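# Place the alphabet block in the child's toy box

## Task

Pick up the alphabet block and put it inside the daughter's toy box, so that it stays there once the robot lets go.

## Robot and tools

Robot: two 6-joint arms, left_arm and right_arm, each ending in a two-finger gripper whose fingers can fold. Joint order in every row and every result list: shoulder pan, shoulder lift, elbow, wrist 1, wrist 2, wrist 3. Stated joint ranges in rad: elbow -3.142 to 3.142, all other joints -6.283 to 6.283.

Frames: the scene frame has its origin at table-top height, midway between the nominal arm bases, +z up, +x out over the table, and left_arm on the +y side (the arm names do not match image sides). Calibrated bases: left_arm at (-0.020, +0.355, +0.040) m with quat_wxyz (+1.000, 0, 0, +0.027); right_arm at (+0.018, -0.346, +0.040) m with quat_wxyz (+1.000, 0, 0, 0). Each arm reports its hand pose, velocities and wrist-camera pose in its own base frame. Fixed cameras and the table use the scene frame. Reported hand positions can be off by a few cm, more at long reach. end_effector_position is the point between the pads when they are closed. The gripper's +z is the finger direction and y is the opening direction. Fingertips reach about 33 mm past that point at gaps up to 40 mm, and about 9 mm when fully open.

The row of 18 numbers, each in [-1, 1], is used by both execute_actions and move. Numbers 1-6 are left_arm joint offsets, then left gripper position, force_limit and speed. Numbers 7-18 are the same nine for right_arm. Always send all 18. Joint values are offsets, not poses: they count from the Joint targets at the start of the action or move, not from the previous row. 1.0 equals 2.222 rad. Repeating an offset therefore moves the joint further. If any joint would go more than 0.010 rad beyond its range, the action is rejected for both arms. Gripper position: +1 is fully open (140 mm), about -0.8 is pads touching, and -1 closes until blocked. force_limit sets pad force for a slow close: about 14 N at -1, 40 N at 0, 58 N at +1. speed sets finger speed: about 30 mm/s at -1, 140 at 0, 250 at +1. Faster closes grip harder. Both force_limit and speed start at +1. To leave a gripper unchanged, resend its last three numbers, since 0 counts as a command. To grip harder while object_status is 2, raise force_limit and change position slightly (for example -1 to -0.98). To grip softer, open and close again slowly. Grip with the outer quarter of the pads. Grips nearer the palm fold the fingers and may hold loosely or drop narrow parts. Fingers pushed tip-first into a surface also fold.

execute_actions(actions, cameras): actions is a list of up to 15 actions. Each action is a table of up to 15 rows, one per 1/30 s step, and lasts 0.5 s. A short table repeats its last row. An empty list returns the full state plus all camera images. cameras takes names, ["all"] or []. Joint targets never move more than 0.651 rad from the measured angle in one step, and gripper speed is capped at 4 m/s.

move(target, speed, blend, stop_force, zero, blocking, cameras): target is one 18-number row, or a list of up to 15 rows. Every row's offsets count from the same starting Joint targets. The joints travel together to those angles. speed is the top speed in rad/s of the joint with the farthest to go, 0.01 to 3.14, default 0.5, given once or per target. blend is in rad and rounds corners in a list; 0 means stop at each target. stop_force, 3 to 120 N, ends an arm's path once the wrist sensor feels that much push; use it with a low speed when approaching contact, and leave it out when moving away from a contact. zero (only with stop_force, default true) re-zeroes the sensor first. blocking=false returns after about 0.5 s and cannot be combined with stop_force. The result adds a "move:" line: done, off_target (at rest more than 0.01 rad from target), moving, held, or fault. limits=held means some steps were withheld. Paths do not avoid obstacles, and the arms are stiff, so a target slightly past a firm contact can fault.

wait(seconds 0 to 10, cameras) lets time run while commands are held. stop(cameras) brakes a running move. zoom_image(camera, region=[x0,y0,x1,y1] in pixels, at most 504 by 504) enlarges part of the newest image from that camera. zero_wrist_force(arm) tares that arm's wrist sensor. finished_scene(scene=1) ends the scene for good, so the block must already sit stably in the box.

Results: Joint positions, velocities, targets and torques are per arm in joint order, in rad, rad/s and N m. "Joint targets" is what the next offsets count from. object_status: 0 moving, 1 blocked while opening, 2 blocked while closing (a grip), 3 reached the requested position or the pads met (maybe nothing held). position_measured is in counts: 3 open, about 75 for 100 mm, 139 for 60 mm, 200 for 20 mm, 230 for pads touching. Wrist force and torque are in the end-effector axes. "joint command not followed" means the inter-arm clearance check altered steps. "joint sent to its limit" means a joint was stopped at its range end. Cameras: cam_head_left, cam_head_right, cam_high, cam_low, cam_left_wrist, cam_right_wrist, each 672x504.

Avoid: dropping the block or releasing it while it moves, letting anything fall far or leave the table, hitting fixed objects, and letting the arms touch or grip each other's fingers. A torque fault (wrists 24.3 N m, other joints 130 N m) or an outside force of about 150 N stops that arm for 10 s. Motors heat when holding loads or pushing against something they cannot move. A MOTOR HOT line appears at 70 °C, and at 85 °C the arm brakes for 30 s or more. Loose objects may occasionally be nudged by outside pushes.

Each tool is called after ">>>" as name([rows], argument=value, ...), one row to a line, values as JSON.

## Session

>>> execute_actions(actions=[])

Scene clock: 0.00 s.
left_arm: end_effector_position=(+0.4279, +0.1852, +0.1073) position_measured=3 object_status=3 end_effector_quat_wxyz=(-0.559, +0.287, +0.742, -0.234) | right_arm: end_effector_position=(+0.8515, +0.1041, +0.1047) position_measured=3 object_status=3 end_effector_quat_wxyz=(-0.277, +0.883, +0.191, +0.327)
Joint positions: left_arm=[0.082 -0.631 0.96 -0.599 -1.518 0.78] | right_arm=[-0.311 -0.852 1.443 -2.552 -0.754 2.575]
Joint velocities: within noise
Joint torques (N m): no reading
Motor temperatures (°C): left_arm=[26 22 26 36 39 33] | right_arm=[24 27 19 30 37 28]
Wrist force (N): no reading
Wrist torque (N m): no reading
Wrist force, peak (N): no reading
Joint targets: left_arm=[0.082 -0.631 0.960 -0.599 -1.518 0.780] | right_arm=[-0.311 -0.852 1.443 -2.552 -0.754 2.575]
Tool commands: left_gripper/position=+1.0 left_gripper/force_limit=+1.0 left_gripper/speed=+1.0 right_gripper/position=+1.0 right_gripper/force_limit=+1.0 right_gripper/speed=+1.0

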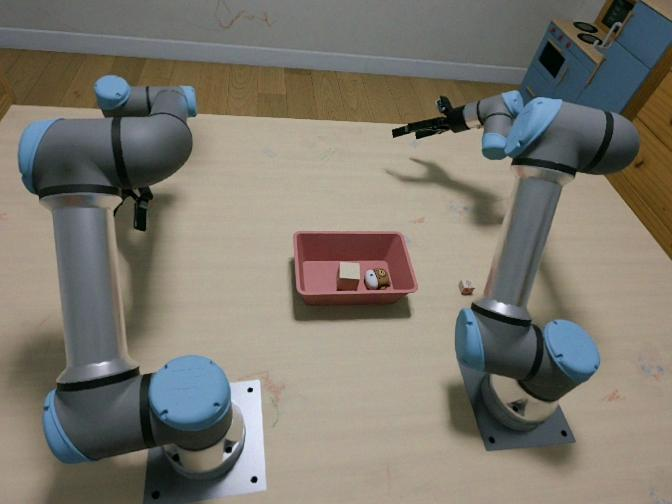

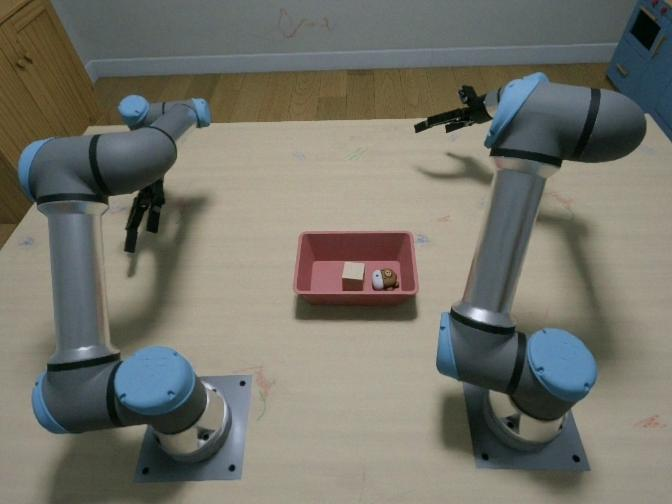

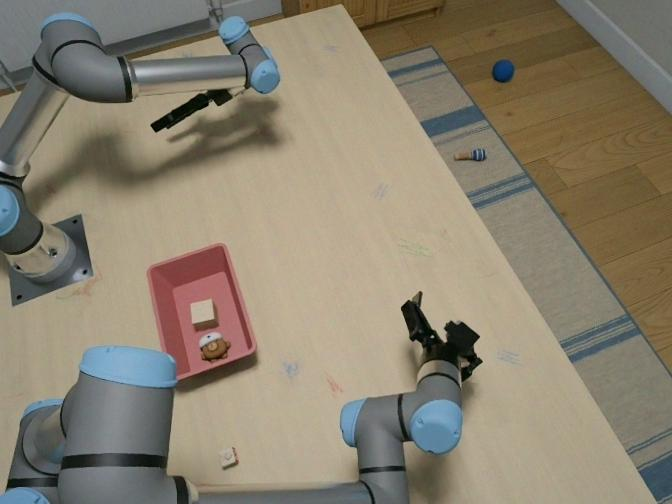

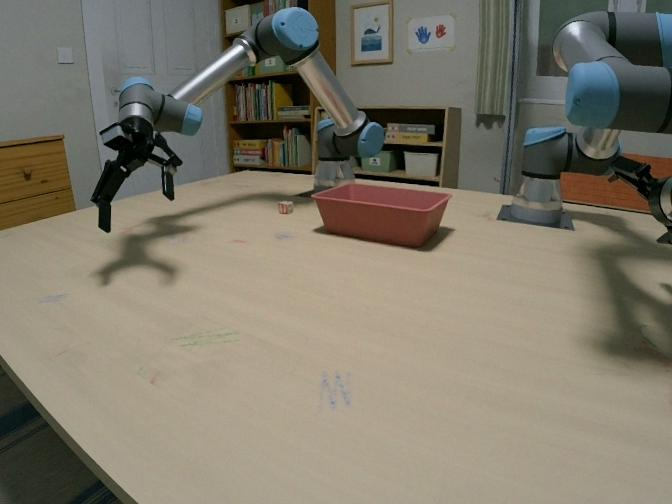

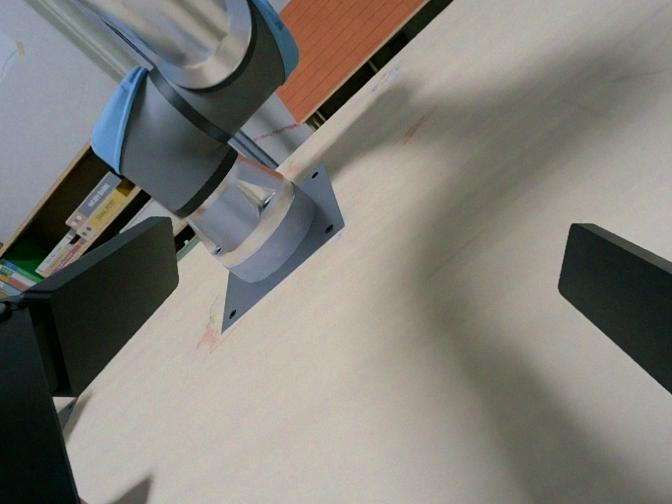

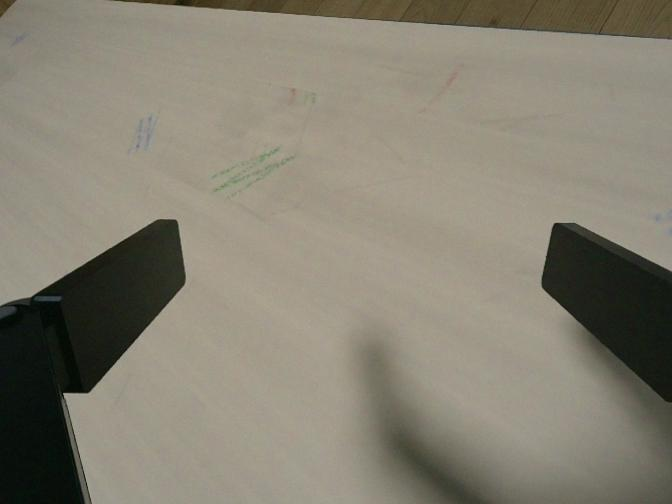

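>>> zoom_image(camera="cam_high", region=[190, 420, 270, 490])

>>> zoom_image(camera="cam_head_left", region=[430, 260, 500, 312])

>>> zoom_image(camera="cam_high", region=[120, 220, 280, 400])

>>> zoom_image(camera="cam_low", region=[250, 170, 470, 260])

Scaled by 6.300 from the camera's 672x504 image, which has a finer 960x720 frame.

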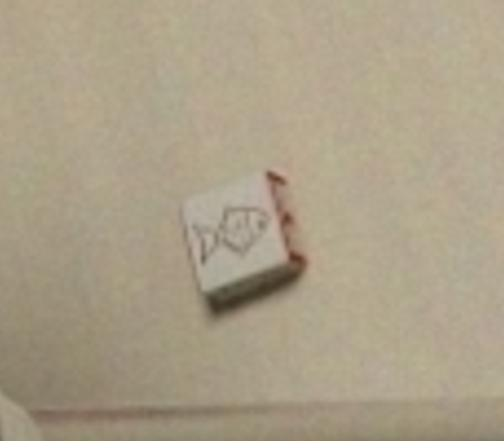

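Scaled by 7.200 from the camera's 672x504 image, which has a finer 960x720 frame.

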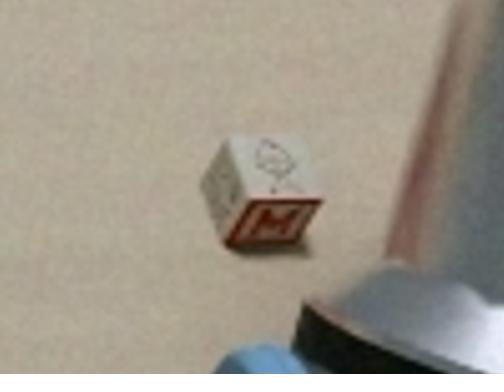

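Scaled by 2.800 from the camera's 672x504 image, which has a finer 960x720 frame.

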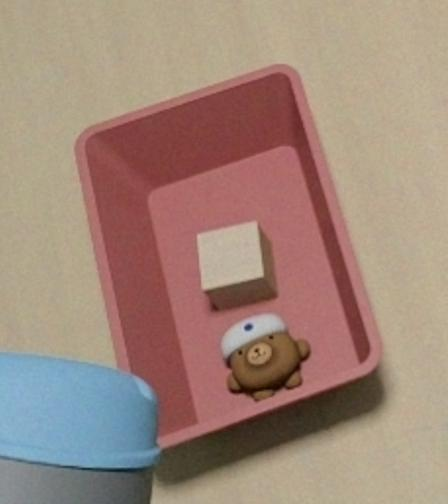

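Scaled by 2.291 from the camera's 672x504 image, which has a finer 960x720 frame.

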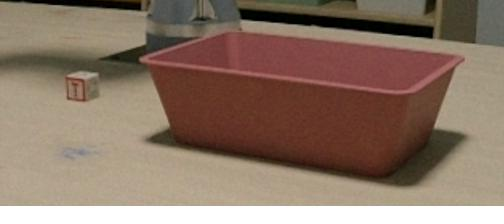

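>>> move(target=[0,0,0,0,0,0,1,1,1,-0.0263,-0.5270,0.4055,0.2970,-0.3676,0.0888,0.2,-0.5,0], speed=1.0, cameras=["cam_right_wrist","cam_high","cam_head_left","cam_low"])

Scene clock: 125.33 s.
left_arm: end_effector_position=(+0.4279, +0.1852, +0.1073) position_measured=3 object_status=3 end_effector_quat_wxyz=(-0.559, +0.287, +0.742, -0.234) | right_arm: end_effector_position=(+0.3149, +0.0208, +0.1098) position_measured=104 object_status=3 end_effector_quat_wxyz=(+0.000, +1.000, +0.000, +0.000)
Joint positions: left_arm=[0.082 -0.631 0.96 -0.599 -1.518 0.78] | right_arm=[-0.37 -2.023 2.344 -1.892 -1.571 2.772]
Joint torques (N m): left_arm=[0.73 -55.08 -22.22 1.95 0.03 -0.02] | right_arm=[-10.69 -14.48 -14.28 -1.17 -1.91 1.7]
Wrist force (N): left_arm=[0.2 0.1 -0.1] | right_arm=[-1.3 1.6 0.0]
Wrist torque (N m): left_arm=[0.02 -0.03 0.00] | right_arm=[0.30 0.02 0.00]
Wrist force, peak (N): left_arm=[0.2 0.4 -0.5] | right_arm=[-4.3 1.5 0.4]
Joint targets: left_arm=[0.082 -0.631 0.960 -0.599 -1.518 0.780] | right_arm=[-0.370 -2.023 2.344 -1.892 -1.571 2.772]
move: done
camera_calibration:
cam_right_wrist: T_world_to_cam=[[-0.00721864, -0.999883, -0.0135168, 0.0331666], [-0.933288, 0.0018831, 0.359123, 0.253738], [-0.359056, 0.0152075, -0.933192, 0.355365], [0, 0, 0, 1]] pos_world=[0.364646, 0.0272807, 0.240949]
Images, in order (width x height): cam_head_left 672x504, cam_high 672x504, cam_low 672x504, cam_right_wrist 672x504.

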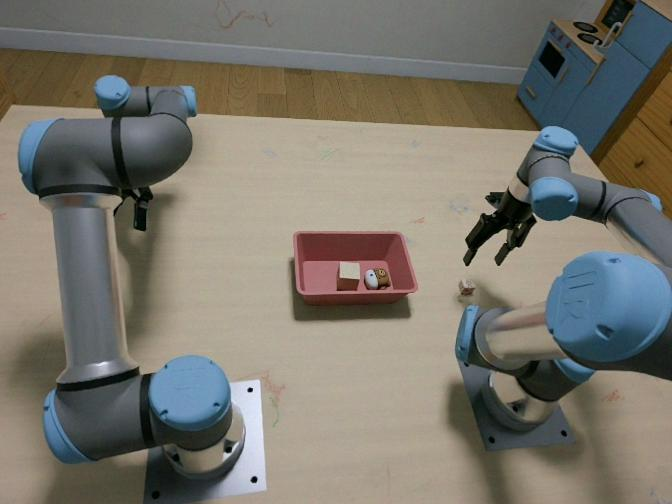

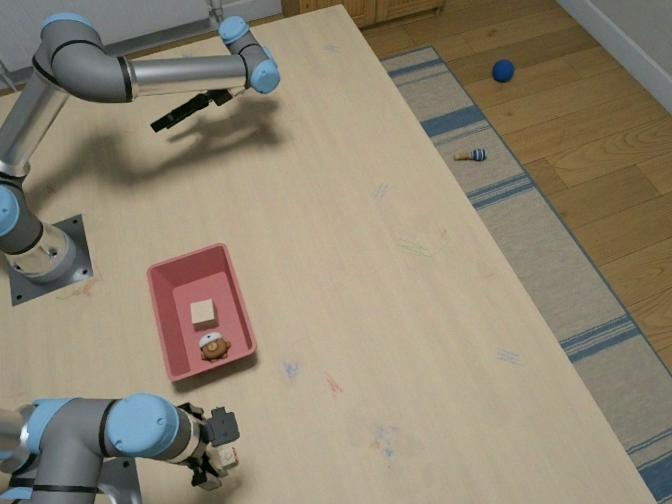

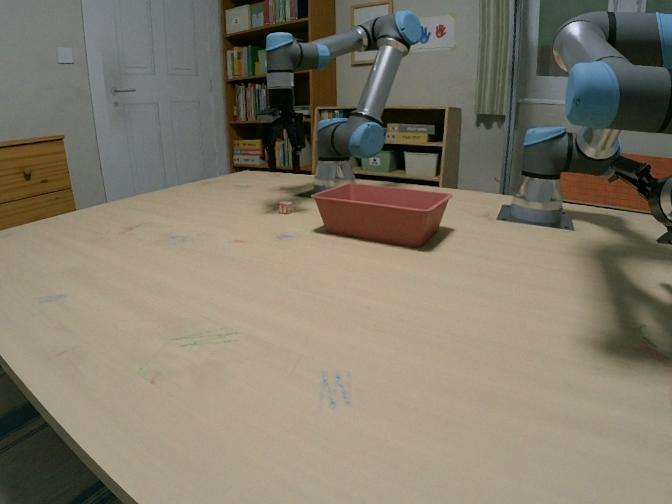

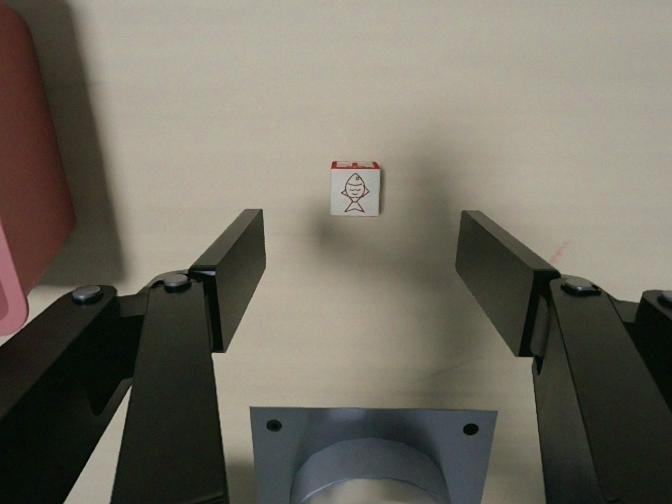

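>>> move(target=[0,0,0,0,0,0,1,1,1,-0.0046,0.0478,0.0706,-0.1182,0,-0.0047,0.2,-0.5,0], speed=0.5, cameras=["cam_right_wrist","cam_head_left"])

>>> zoom_image(camera="cam_head_left", region=[430, 220, 550, 310])

>>> zoom_image(camera="cam_right_wrist", region=[250, 130, 470, 295])

Scene clock: 152.60 s.
left_arm: end_effector_position=(+0.4279, +0.1852, +0.1073) position_measured=3 object_status=3 end_effector_quat_wxyz=(-0.559, +0.287, +0.742, -0.234) | right_arm: end_effector_position=(+0.3117, +0.0189, +0.0349) position_measured=104 object_status=3 end_effector_quat_wxyz=(+0.000, +1.000, +0.000, +0.000)
Joint positions: left_arm=[0.082 -0.631 0.96 -0.599 -1.518 0.78] | right_arm=[-0.38 -1.917 2.501 -2.154 -1.571 2.762]
Joint torques (N m): left_arm=[-0.48 -55.05 -21.99 1.79 -0.09 -0.25] | right_arm=[-10.1 2.93 -13.13 -4.34 -1.68 -1.95]
Wrist force (N): left_arm=[0.3 -0.1 -0.2] | right_arm=[-1.0 1.6 -0.5]
Wrist torque (N m): left_arm=[-0.02 -0.07 0.00] | right_arm=[0.28 -0.01 0.09]
Wrist force, peak (N): left_arm=[0.5 0.5 0.0] | right_arm=[-1.3 1.4 -1.2]
Joint targets: left_arm=[0.082 -0.631 0.960 -0.599 -1.518 0.780] | right_arm=[-0.380 -1.917 2.501 -2.155 -1.571 2.762]
move: done
camera_calibration:
cam_right_wrist: T_world_to_cam=[[-0.00703676, -0.999883, -0.0135835, 0.0301754], [-0.933142, 0.00168319, 0.359503, 0.277671], [-0.359438, 0.0152051, -0.933045, 0.284407], [0, 0, 0, 1]] pos_world=[0.361546, 0.0253801, 0.16595]
Images, in order (width x height): cam_head_left 672x504, cam_right_wrist 672x504.

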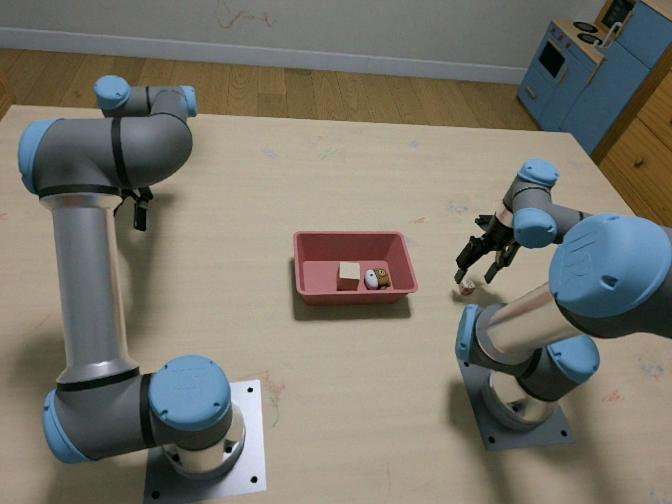

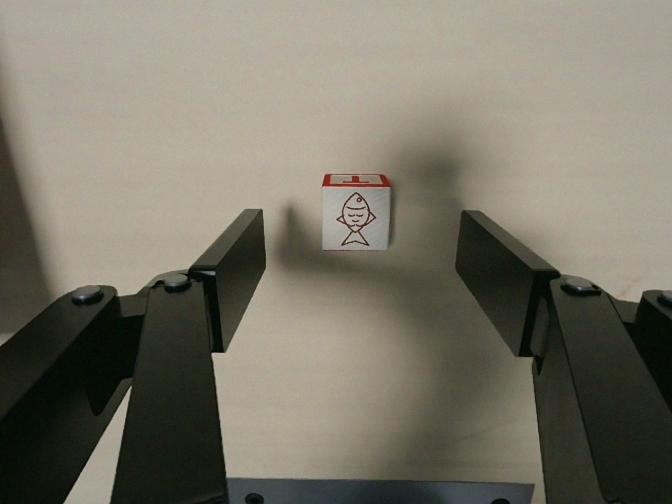

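Scaled by 4.200 from the camera's 672x504 image, which has a finer 960x720 frame.

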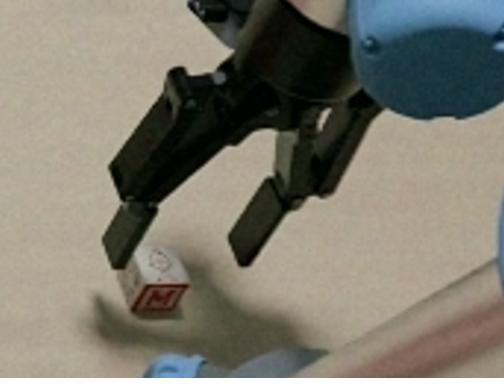

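Scaled by 2.291 from the camera's 672x504 image, which has a finer 960x720 frame.

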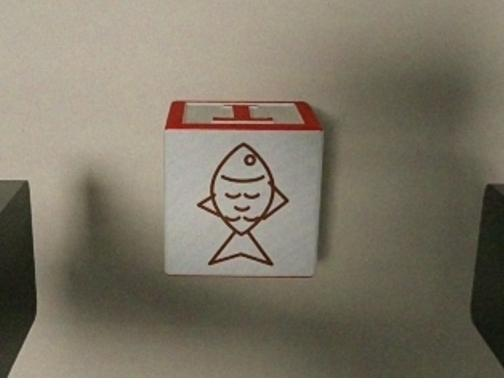

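>>> move(target=[0,0,0,0,0,0,1,1,1,0,0.0396,0.0275,-0.0671,0,0,0.2,-0.5,0], speed=0.2, stop_force=8, cameras=["cam_head_left","cam_right_wrist"])

>>> move(target=[0,0,0,0,0,0,1,1,1,0,0,0,0,0,0,-1,-0.3,-1], cameras=["cam_right_wrist","cam_head_left"])

>>> zoom_image(camera="cam_head_left", region=[430, 220, 550, 310])

Scene clock: 176.87 s.
left_arm: end_effector_position=(+0.4279, +0.1852, +0.1073) position_measured=3 object_status=3 end_effector_quat_wxyz=(-0.559, +0.287, +0.742, -0.234) | right_arm: end_effector_position=(+0.3116, +0.0189, -0.0003) position_measured=104 object_status=3 end_effector_quat_wxyz=(+0.000, +1.000, +0.000, +0.000)
Joint positions: left_arm=[0.082 -0.631 0.96 -0.599 -1.518 0.78] | right_arm=[-0.38 -1.829 2.562 -2.304 -1.571 2.762]
Joint torques (N m): left_arm=[1.08 -53.52 -21.31 1.97 -0.15 -0.18] | right_arm=[-9.52 0.52 -10.23 -4.47 -0.71 -1.93]
Wrist force (N): left_arm=[0.1 0.0 0.0] | right_arm=[-1.2 1.5 -0.1]
Wrist torque (N m): left_arm=[0.00 -0.01 0.00] | right_arm=[0.26 -0.01 0.09]
Wrist force, peak (N): left_arm=[0.5 0.3 -0.3] | right_arm=[-1.1 1.8 -0.8]
Joint targets: left_arm=[0.082 -0.631 0.960 -0.599 -1.518 0.780] | right_arm=[-0.380 -1.829 2.562 -2.304 -1.571 2.762]
move: done
camera_calibration:
cam_right_wrist: T_world_to_cam=[[-0.00703724, -0.999883, -0.0135846, 0.0296983], [-0.93313, 0.00168271, 0.359536, 0.290188], [-0.359471, 0.0152063, -0.933032, 0.251631], [0, 0, 0, 1]] pos_world=[0.361446, 0.0253801, 0.130851]
Images, in order (width x height): cam_head_left 672x504, cam_right_wrist 672x504.

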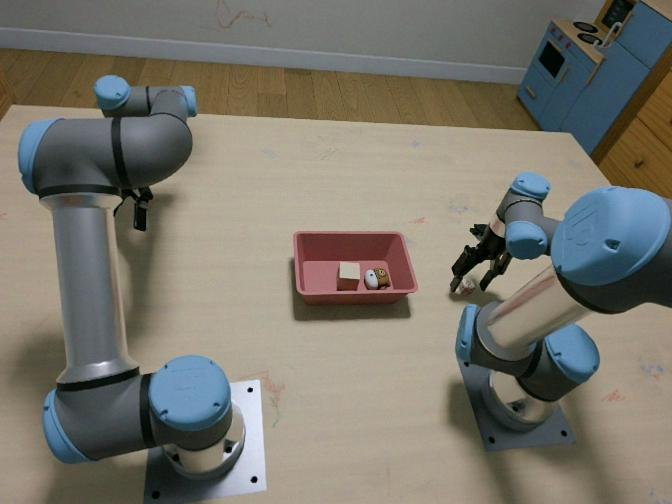

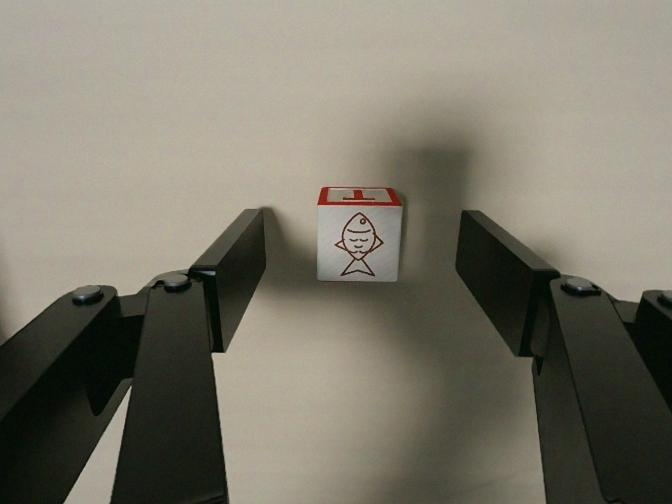

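Scene clock: 178.77 s.
left_arm: end_effector_position=(+0.4279, +0.1852, +0.1073) position_measured=3 object_status=3 end_effector_quat_wxyz=(-0.559, +0.287, +0.742, -0.234) | right_arm: end_effector_position=(+0.3116, +0.0189, -0.0003) position_measured=183 object_status=0 end_effector_quat_wxyz=(+0.000, +1.000, +0.000, +0.000)
Joint positions: left_arm=[0.082 -0.631 0.96 -0.599 -1.518 0.78] | right_arm=[-0.38 -1.829 2.562 -2.304 -1.571 2.762]
Joint torques (N m): left_arm=[-0.17 -54.35 -22.68 2.01 -0.27 -0.31] | right_arm=[-9.17 0.54 -10.32 -3.98 -0.37 -1.87]
Wrist force (N): left_arm=[0.2 0.2 -0.1] | right_arm=[-4.0 0.3 -11.7]
Wrist torque (N m): left_arm=[0.04 -0.05 0.00] | right_arm=[0.28 0.04 0.09]
Wrist force, peak (N): left_arm=[0.4 0.1 -0.5] | right_arm=[-4.0 0.5 -11.7]
Joint targets: left_arm=[0.082 -0.631 0.960 -0.599 -1.518 0.780] | right_arm=[-0.380 -1.829 2.562 -2.304 -1.571 2.762]
move: done
camera_calibration:
cam_right_wrist: T_world_to_cam=[[-0.00703676, -0.999883, -0.0135835, 0.0296979], [-0.933142, 0.00168319, 0.359503, 0.290197], [-0.359438, 0.0152051, -0.933045, 0.251621], [0, 0, 0, 1]] pos_world=[0.361446, 0.0253801, 0.13085]
Images, in order (width x height): cam_head_left 672x504, cam_right_wrist 672x504.

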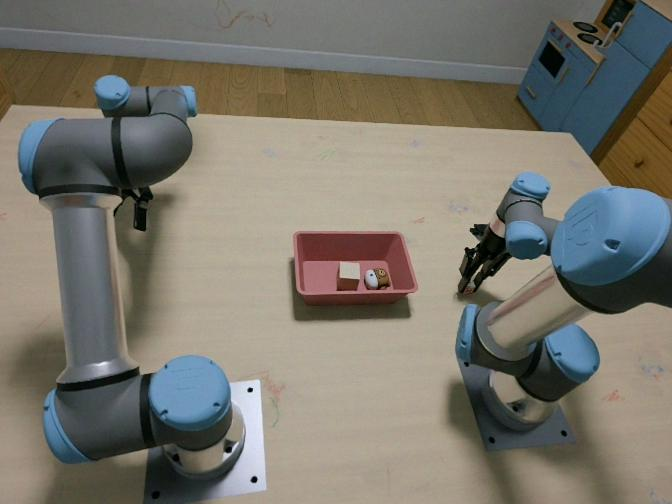

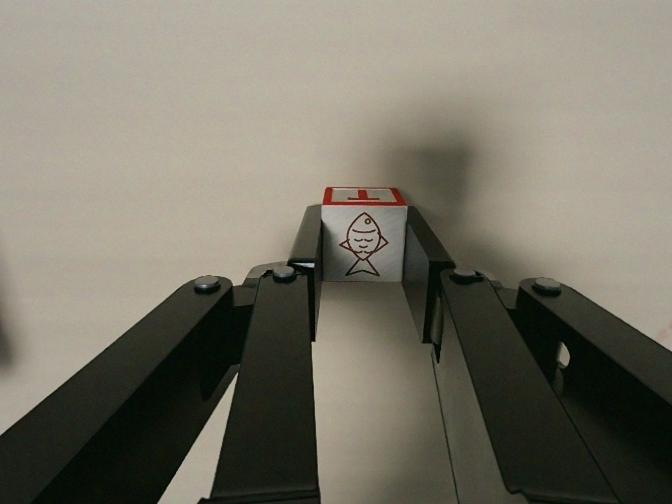

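Scaled by 4.200 from the camera's 672x504 image, which has a finer 960x720 frame.

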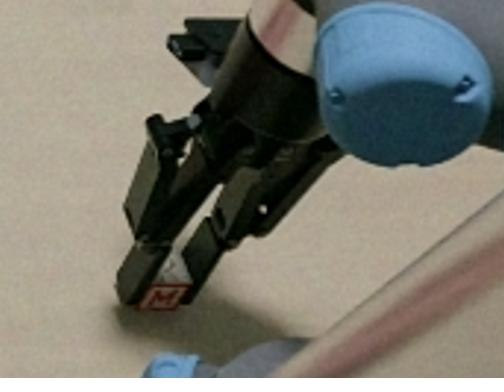

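>>> move(target=[0,0,0,0,0,0,1,1,1,0,-0.1065,-0.1362,0.2427,0,0,-1,-0.3,-1], speed=0.4, cameras=["cam_right_wrist"])

Scene clock: 235.47 s.
left_arm: end_effector_position=(+0.4279, +0.1852, +0.1073) position_measured=3 object_status=3 end_effector_quat_wxyz=(-0.559, +0.287, +0.742, -0.234) | right_arm: end_effector_position=(+0.3118, +0.0189, +0.1496) position_measured=183 object_status=2 end_effector_quat_wxyz=(+0.000, +1.000, +0.000, +0.000)
Joint positions: left_arm=[0.082 -0.631 0.96 -0.599 -1.518 0.78] | right_arm=[-0.38 -2.066 2.26 -1.765 -1.571 2.762]
Joint torques (N m): left_arm=[-0.79 -54.8 -22.5 2.12 -0.38 -0.19] | right_arm=[-7.5 -13.94 -28.61 -1.06 0.53 -2.07]
Wrist force (N): left_arm=[0.3 0.0 0.3] | right_arm=[-1.1 1.3 -0.4]
Wrist torque (N m): left_arm=[0.01 -0.07 -0.01] | right_arm=[0.23 0.03 0.12]
Wrist force, peak (N): left_arm=[0.6 0.1 0.1] | right_arm=[-4.1 0.3 -11.9]
Joint targets: left_arm=[0.082 -0.631 0.960 -0.599 -1.518 0.780] | right_arm=[-0.380 -2.066 2.260 -1.764 -1.571 2.762]
move: done
camera_calibration:
cam_right_wrist: T_world_to_cam=[[-0.00703866, -0.999883, -0.0135834, 0.0316355], [-0.933096, 0.00168304, 0.359623, 0.23635], [-0.359558, 0.0152059, -0.932999, 0.391553], [0, 0, 0, 1]] pos_world=[0.361546, 0.0252801, 0.280751]
Images, in order (width x height): cam_right_wrist 672x504.

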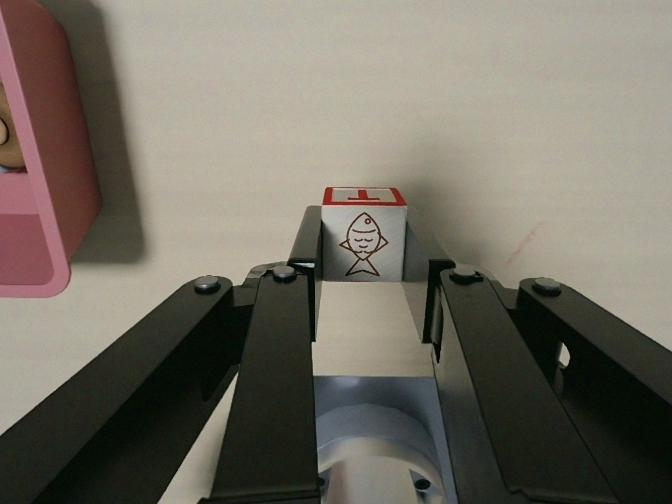

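>>> move(target=[0,0,0,0,0,0,1,1,1,0.4587,0.1856,-0.3738,0.1882,0,-0.2482,-1,-0.3,-1], speed=0.7, cameras=["cam_right_wrist","cam_head_left","cam_high"])

Scene clock: 242.83 s.
left_arm: end_effector_position=(+0.4279, +0.1852, +0.1073) position_measured=3 object_status=3 end_effector_quat_wxyz=(-0.559, +0.287, +0.742, -0.234) | right_arm: end_effector_position=(+0.2793, +0.3734, +0.3620) position_measured=183 object_status=2 end_effector_quat_wxyz=(+0.000, +0.707, +0.707, +0.000)
Joint positions: left_arm=[0.082 -0.631 0.96 -0.599 -1.518 0.78] | right_arm=[0.639 -1.653 1.429 -1.346 -1.571 2.21]
Joint torques (N m): left_arm=[0.18 -54.63 -23.57 2.15 -0.28 -0.31] | right_arm=[9.32 -13.73 -27.55 -1.24 0.87 -2]
Wrist force (N): left_arm=[0.2 0.0 0.0] | right_arm=[-1.0 1.5 0.2]
Wrist torque (N m): left_arm=[0.00 -0.03 0.00] | right_arm=[0.26 -0.03 0.10]
Wrist force, peak (N): left_arm=[0.5 0.3 -0.2] | right_arm=[-2.1 2.7 0.8]
Joint targets: left_arm=[0.082 -0.631 0.960 -0.599 -1.518 0.780] | right_arm=[0.639 -1.653 1.429 -1.346 -1.571 2.210]
move: done
camera_calibration:
cam_right_wrist: T_world_to_cam=[[0.999875, -0.00749517, -0.013946, -0.262834], [-0.00197858, -0.933094, 0.359628, 0.218117], [-0.0157084, -0.359555, -0.932992, 0.616572], [0, 0, 0, 1]] pos_world=[0.272918, 0.423245, 0.49315]
Images, in order (width x height): cam_head_left 672x504, cam_high 672x504, cam_right_wrist 672x504.

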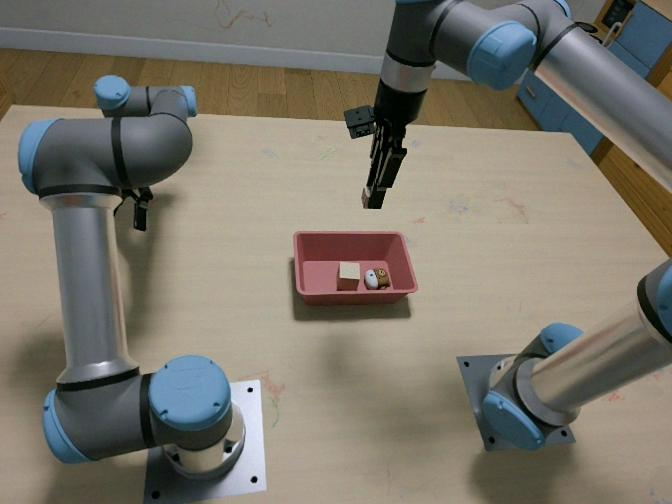

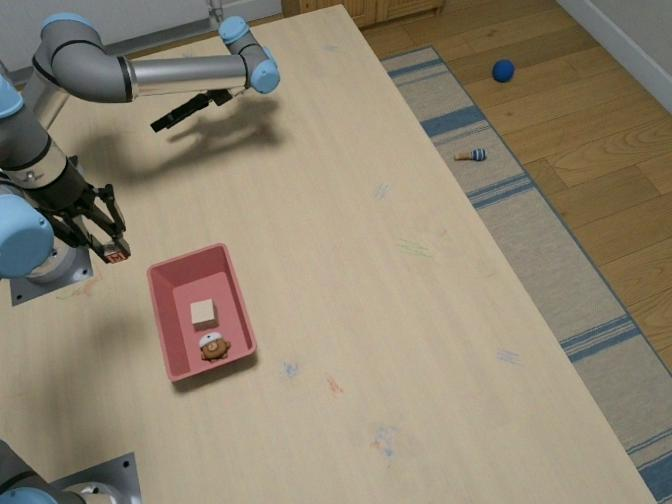

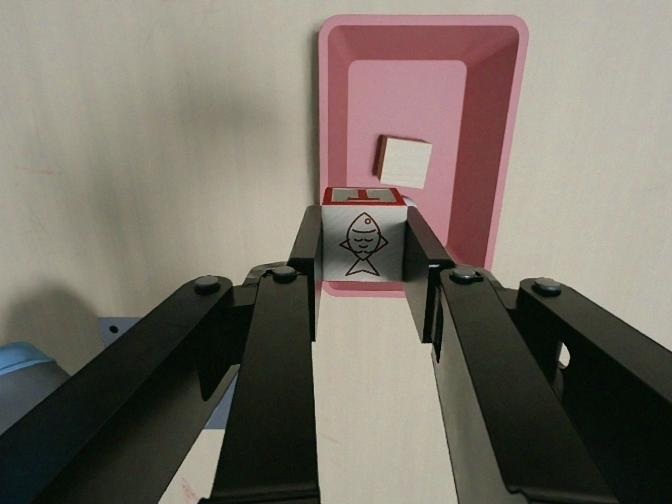

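>>> move([
  [0,0,0,0,0,0,1,1,1,0,0.1064,0.1362,-0.2426,0,0,-1,-0.3,-1],
  [0,0,0,0,0,0,1,1,1,0,0.1780,0.2248,-0.4028,0,0,-1,-0.3,-1],
], speed=[0.5,0.25], blend=[0.05,0], cameras=["cam_right_wrist","cam_head_left","cam_high"])

>>> move(target=[0,0,0,0,0,0,1,1,1,0,0.0101,0.0063,-0.0164,0,0,-1,-0.3,-1], speed=0.05, stop_force=4, cameras=["cam_right_wrist","cam_high"])

Scene clock: 270.97 s.
left_arm: end_effector_position=(+0.4279, +0.1852, +0.1073) position_measured=3 object_status=3 end_effector_quat_wxyz=(-0.559, +0.287, +0.742, -0.234) | right_arm: end_effector_position=(+0.3520, +0.4276, +0.0120) position_measured=183 object_status=2 end_effector_quat_wxyz=(+0.000, +0.707, +0.707, +0.000)
Joint positions: left_arm=[0.082 -0.631 0.96 -0.599 -1.518 0.78] | right_arm=[0.639 -1.258 1.929 -2.241 -1.571 2.21]
Joint torques (N m): left_arm=[1.42 -55.26 -22.09 2.32 -0.6 -0.35] | right_arm=[-1.87 -28.68 -10.99 -4.44 0.85 -1.96]
Wrist force (N): left_arm=[0.3 -0.1 -0.3] | right_arm=[-1.5 1.0 0.1]
Wrist torque (N m): left_arm=[-0.02 -0.06 0.00] | right_arm=[0.18 0.10 0.08]
Wrist force, peak (N): left_arm=[0.4 0.1 -0.6] | right_arm=[-1.9 0.7 -1.2]
Joint targets: left_arm=[0.082 -0.631 0.960 -0.599 -1.518 0.780] | right_arm=[0.639 -1.258 1.929 -2.241 -1.571 2.210]
move: done
camera_calibration:
cam_right_wrist: T_world_to_cam=[[0.999879, -0.00705046, -0.0138993, -0.340222], [-0.00158044, -0.933097, 0.359622, 0.394569], [-0.0155049, -0.359557, -0.932994, 0.310586], [0, 0, 0, 1]] pos_world=[0.345619, 0.477446, 0.14315]
Images, in order (width x height): cam_head_left 672x504, cam_high 672x504, cam_right_wrist 672x504.

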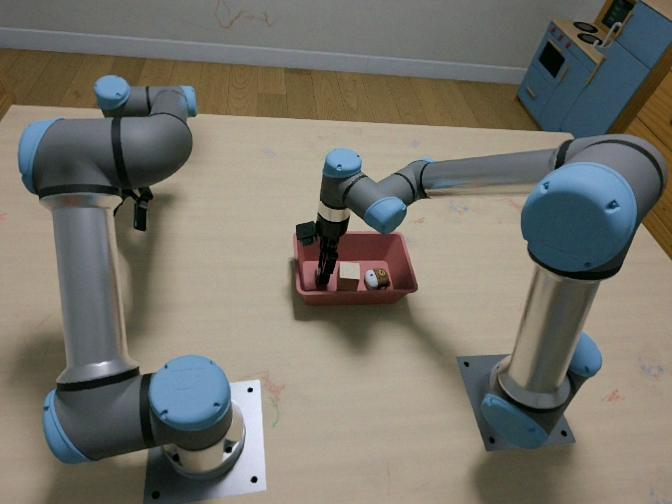

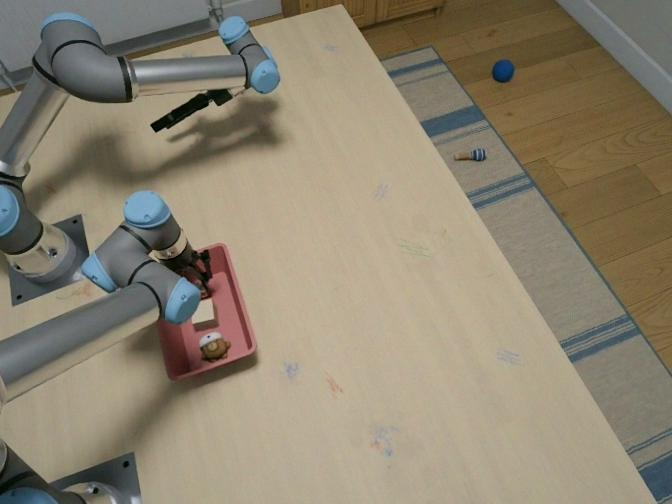

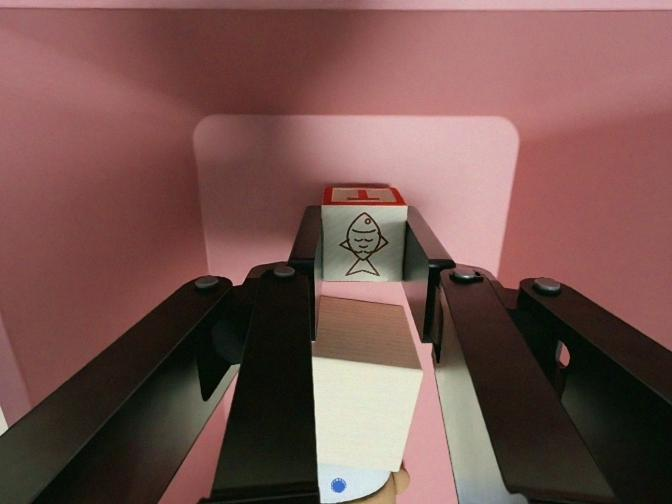

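Scene clock: 272.77 s.
left_arm: end_effector_position=(+0.4279, +0.1852, +0.1073) position_measured=3 object_status=3 end_effector_quat_wxyz=(-0.559, +0.287, +0.742, -0.234) | right_arm: end_effector_position=(+0.3520, +0.4276, +0.0024) position_measured=183 object_status=2 end_effector_quat_wxyz=(+0.000, +0.707, +0.707, +0.000)
Joint positions: left_arm=[0.082 -0.631 0.96 -0.599 -1.518 0.78] | right_arm=[0.639 -1.243 1.938 -2.266 -1.571 2.21]
Joint torques (N m): left_arm=[0.27 -55.29 -21.4 2.26 -0.52 -0.29] | right_arm=[-4.25 -48.19 -24.15 -4.09 0.89 -1.88]
Wrist force (N): left_arm=[0.2 0.0 0.2] | right_arm=[-1.6 1.1 -0.2]
Wrist torque (N m): left_arm=[0.00 -0.04 0.00] | right_arm=[0.20 0.10 0.07]
Wrist force, peak (N): left_arm=[0.3 0.5 0.0] | right_arm=[-5.4 -2.8 -30.0]
Joint targets: left_arm=[0.082 -0.631 0.960 -0.599 -1.518 0.780] | right_arm=[0.639 -1.243 1.938 -2.266 -1.571 2.210]
move: contact (right_arm); right_arm: the wrist 1 is farthest, 0.012 rad from its target
camera_calibration:
cam_right_wrist: T_world_to_cam=[[0.999877, -0.0070856, -0.0139929, -0.340325], [-0.00157956, -0.933096, 0.359623, 0.398021], [-0.0156049, -0.359556, -0.932993, 0.301663], [0, 0, 0, 1]] pos_world=[0.345619, 0.477446, 0.13355]
Images, in order (width x height): cam_high 672x504, cam_right_wrist 672x504.

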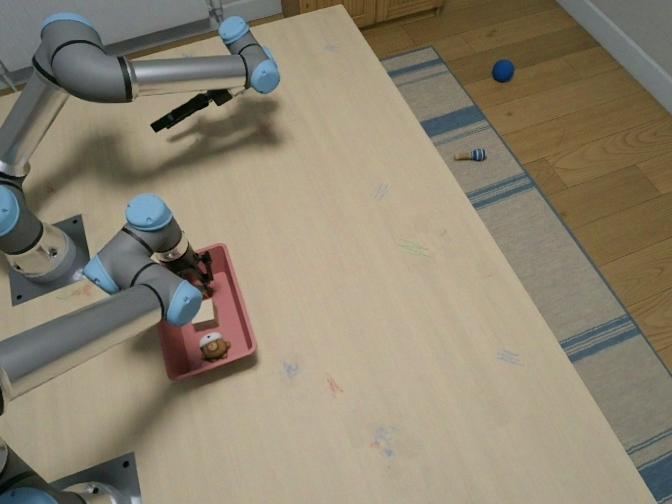

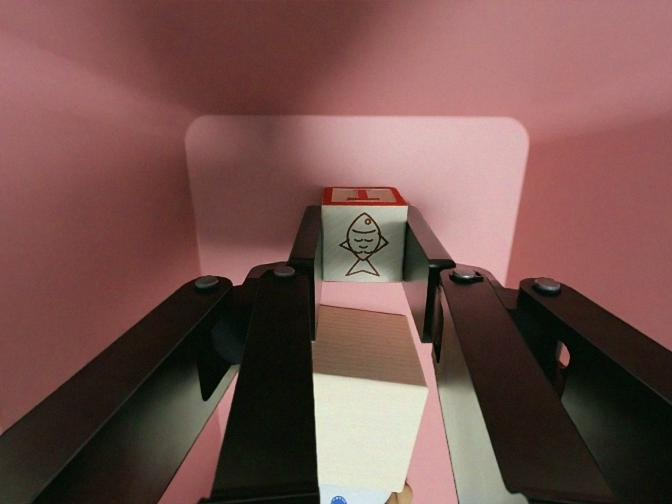

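>>> move([
  [0,0,0,0,0,0,1,1,1,0,0,0,0,0,0,-0.03,-0.5,-1],
  [0,0,0,0,0,0,1,1,1,0,-0.0781,-0.0929,0.1710,0,0,-0.03,-0.5,-1],
], speed=[0.3,0.4], cameras=["cam_right_wrist","cam_high"])

Scene clock: 287.33 s.
left_arm: end_effector_position=(+0.4279, +0.1852, +0.1073) position_measured=3 object_status=3 end_effector_quat_wxyz=(-0.559, +0.287, +0.742, -0.234) | right_arm: end_effector_position=(+0.3522, +0.4277, +0.1495) position_measured=132 object_status=3 end_effector_quat_wxyz=(+0.000, +0.707, +0.707, +0.000)
Joint positions: left_arm=[0.082 -0.631 0.96 -0.599 -1.518 0.78] | right_arm=[0.639 -1.416 1.732 -1.886 -1.571 2.21]
Joint torques (N m): left_arm=[0.02 -54.02 -20.98 2.41 -0.71 -0.2] | right_arm=[-3.25 -43.58 -27.05 -0.92 0.78 -1.51]
Wrist force (N): left_arm=[-0.1 -0.1 0.0] | right_arm=[-1.3 1.2 -0.1]
Wrist torque (N m): left_arm=[-0.02 0.02 0.00] | right_arm=[0.23 0.07 0.10]
Wrist force, peak (N): left_arm=[0.5 0.3 0.3] | right_arm=[-1.5 1.2 -1.7]
Joint targets: left_arm=[0.082 -0.631 0.960 -0.599 -1.518 0.780] | right_arm=[0.639 -1.416 1.732 -1.886 -1.571 2.210]
move: done
camera_calibration:
cam_right_wrist: T_world_to_cam=[[0.999879, -0.00705046, -0.0138993, -0.33851], [-0.00158044, -0.933097, 0.359622, 0.345215], [-0.0155049, -0.359557, -0.932994, 0.438912], [0, 0, 0, 1]] pos_world=[0.345819, 0.477546, 0.28065]
Images, in order (width x height): cam_high 672x504, cam_right_wrist 672x504.

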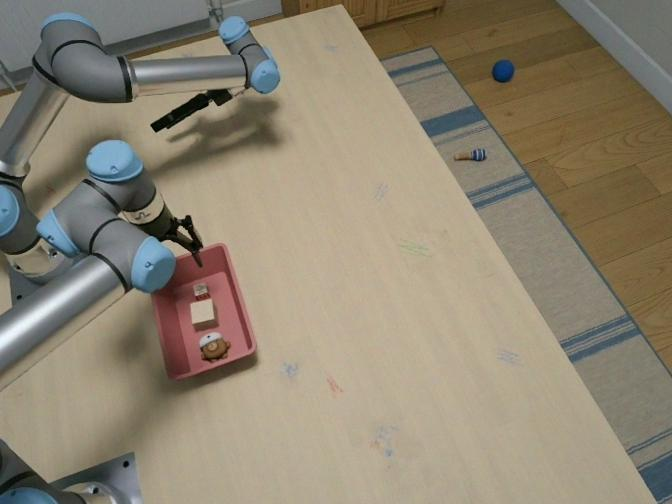

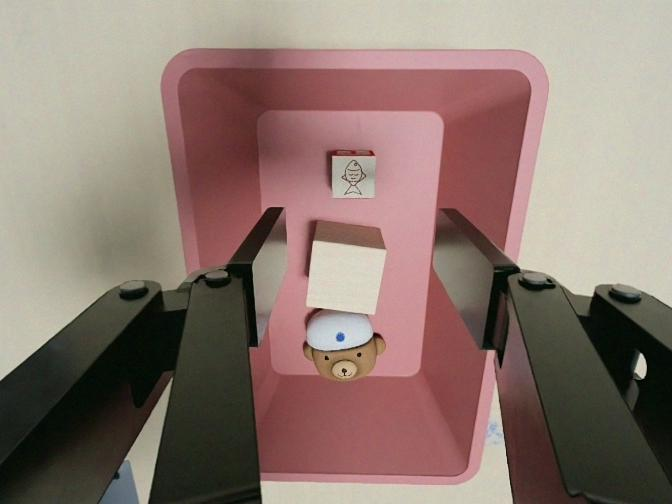

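Alphabet block is resting in the toy box.

>>> finished_scene()

The scene is finished: the task was done.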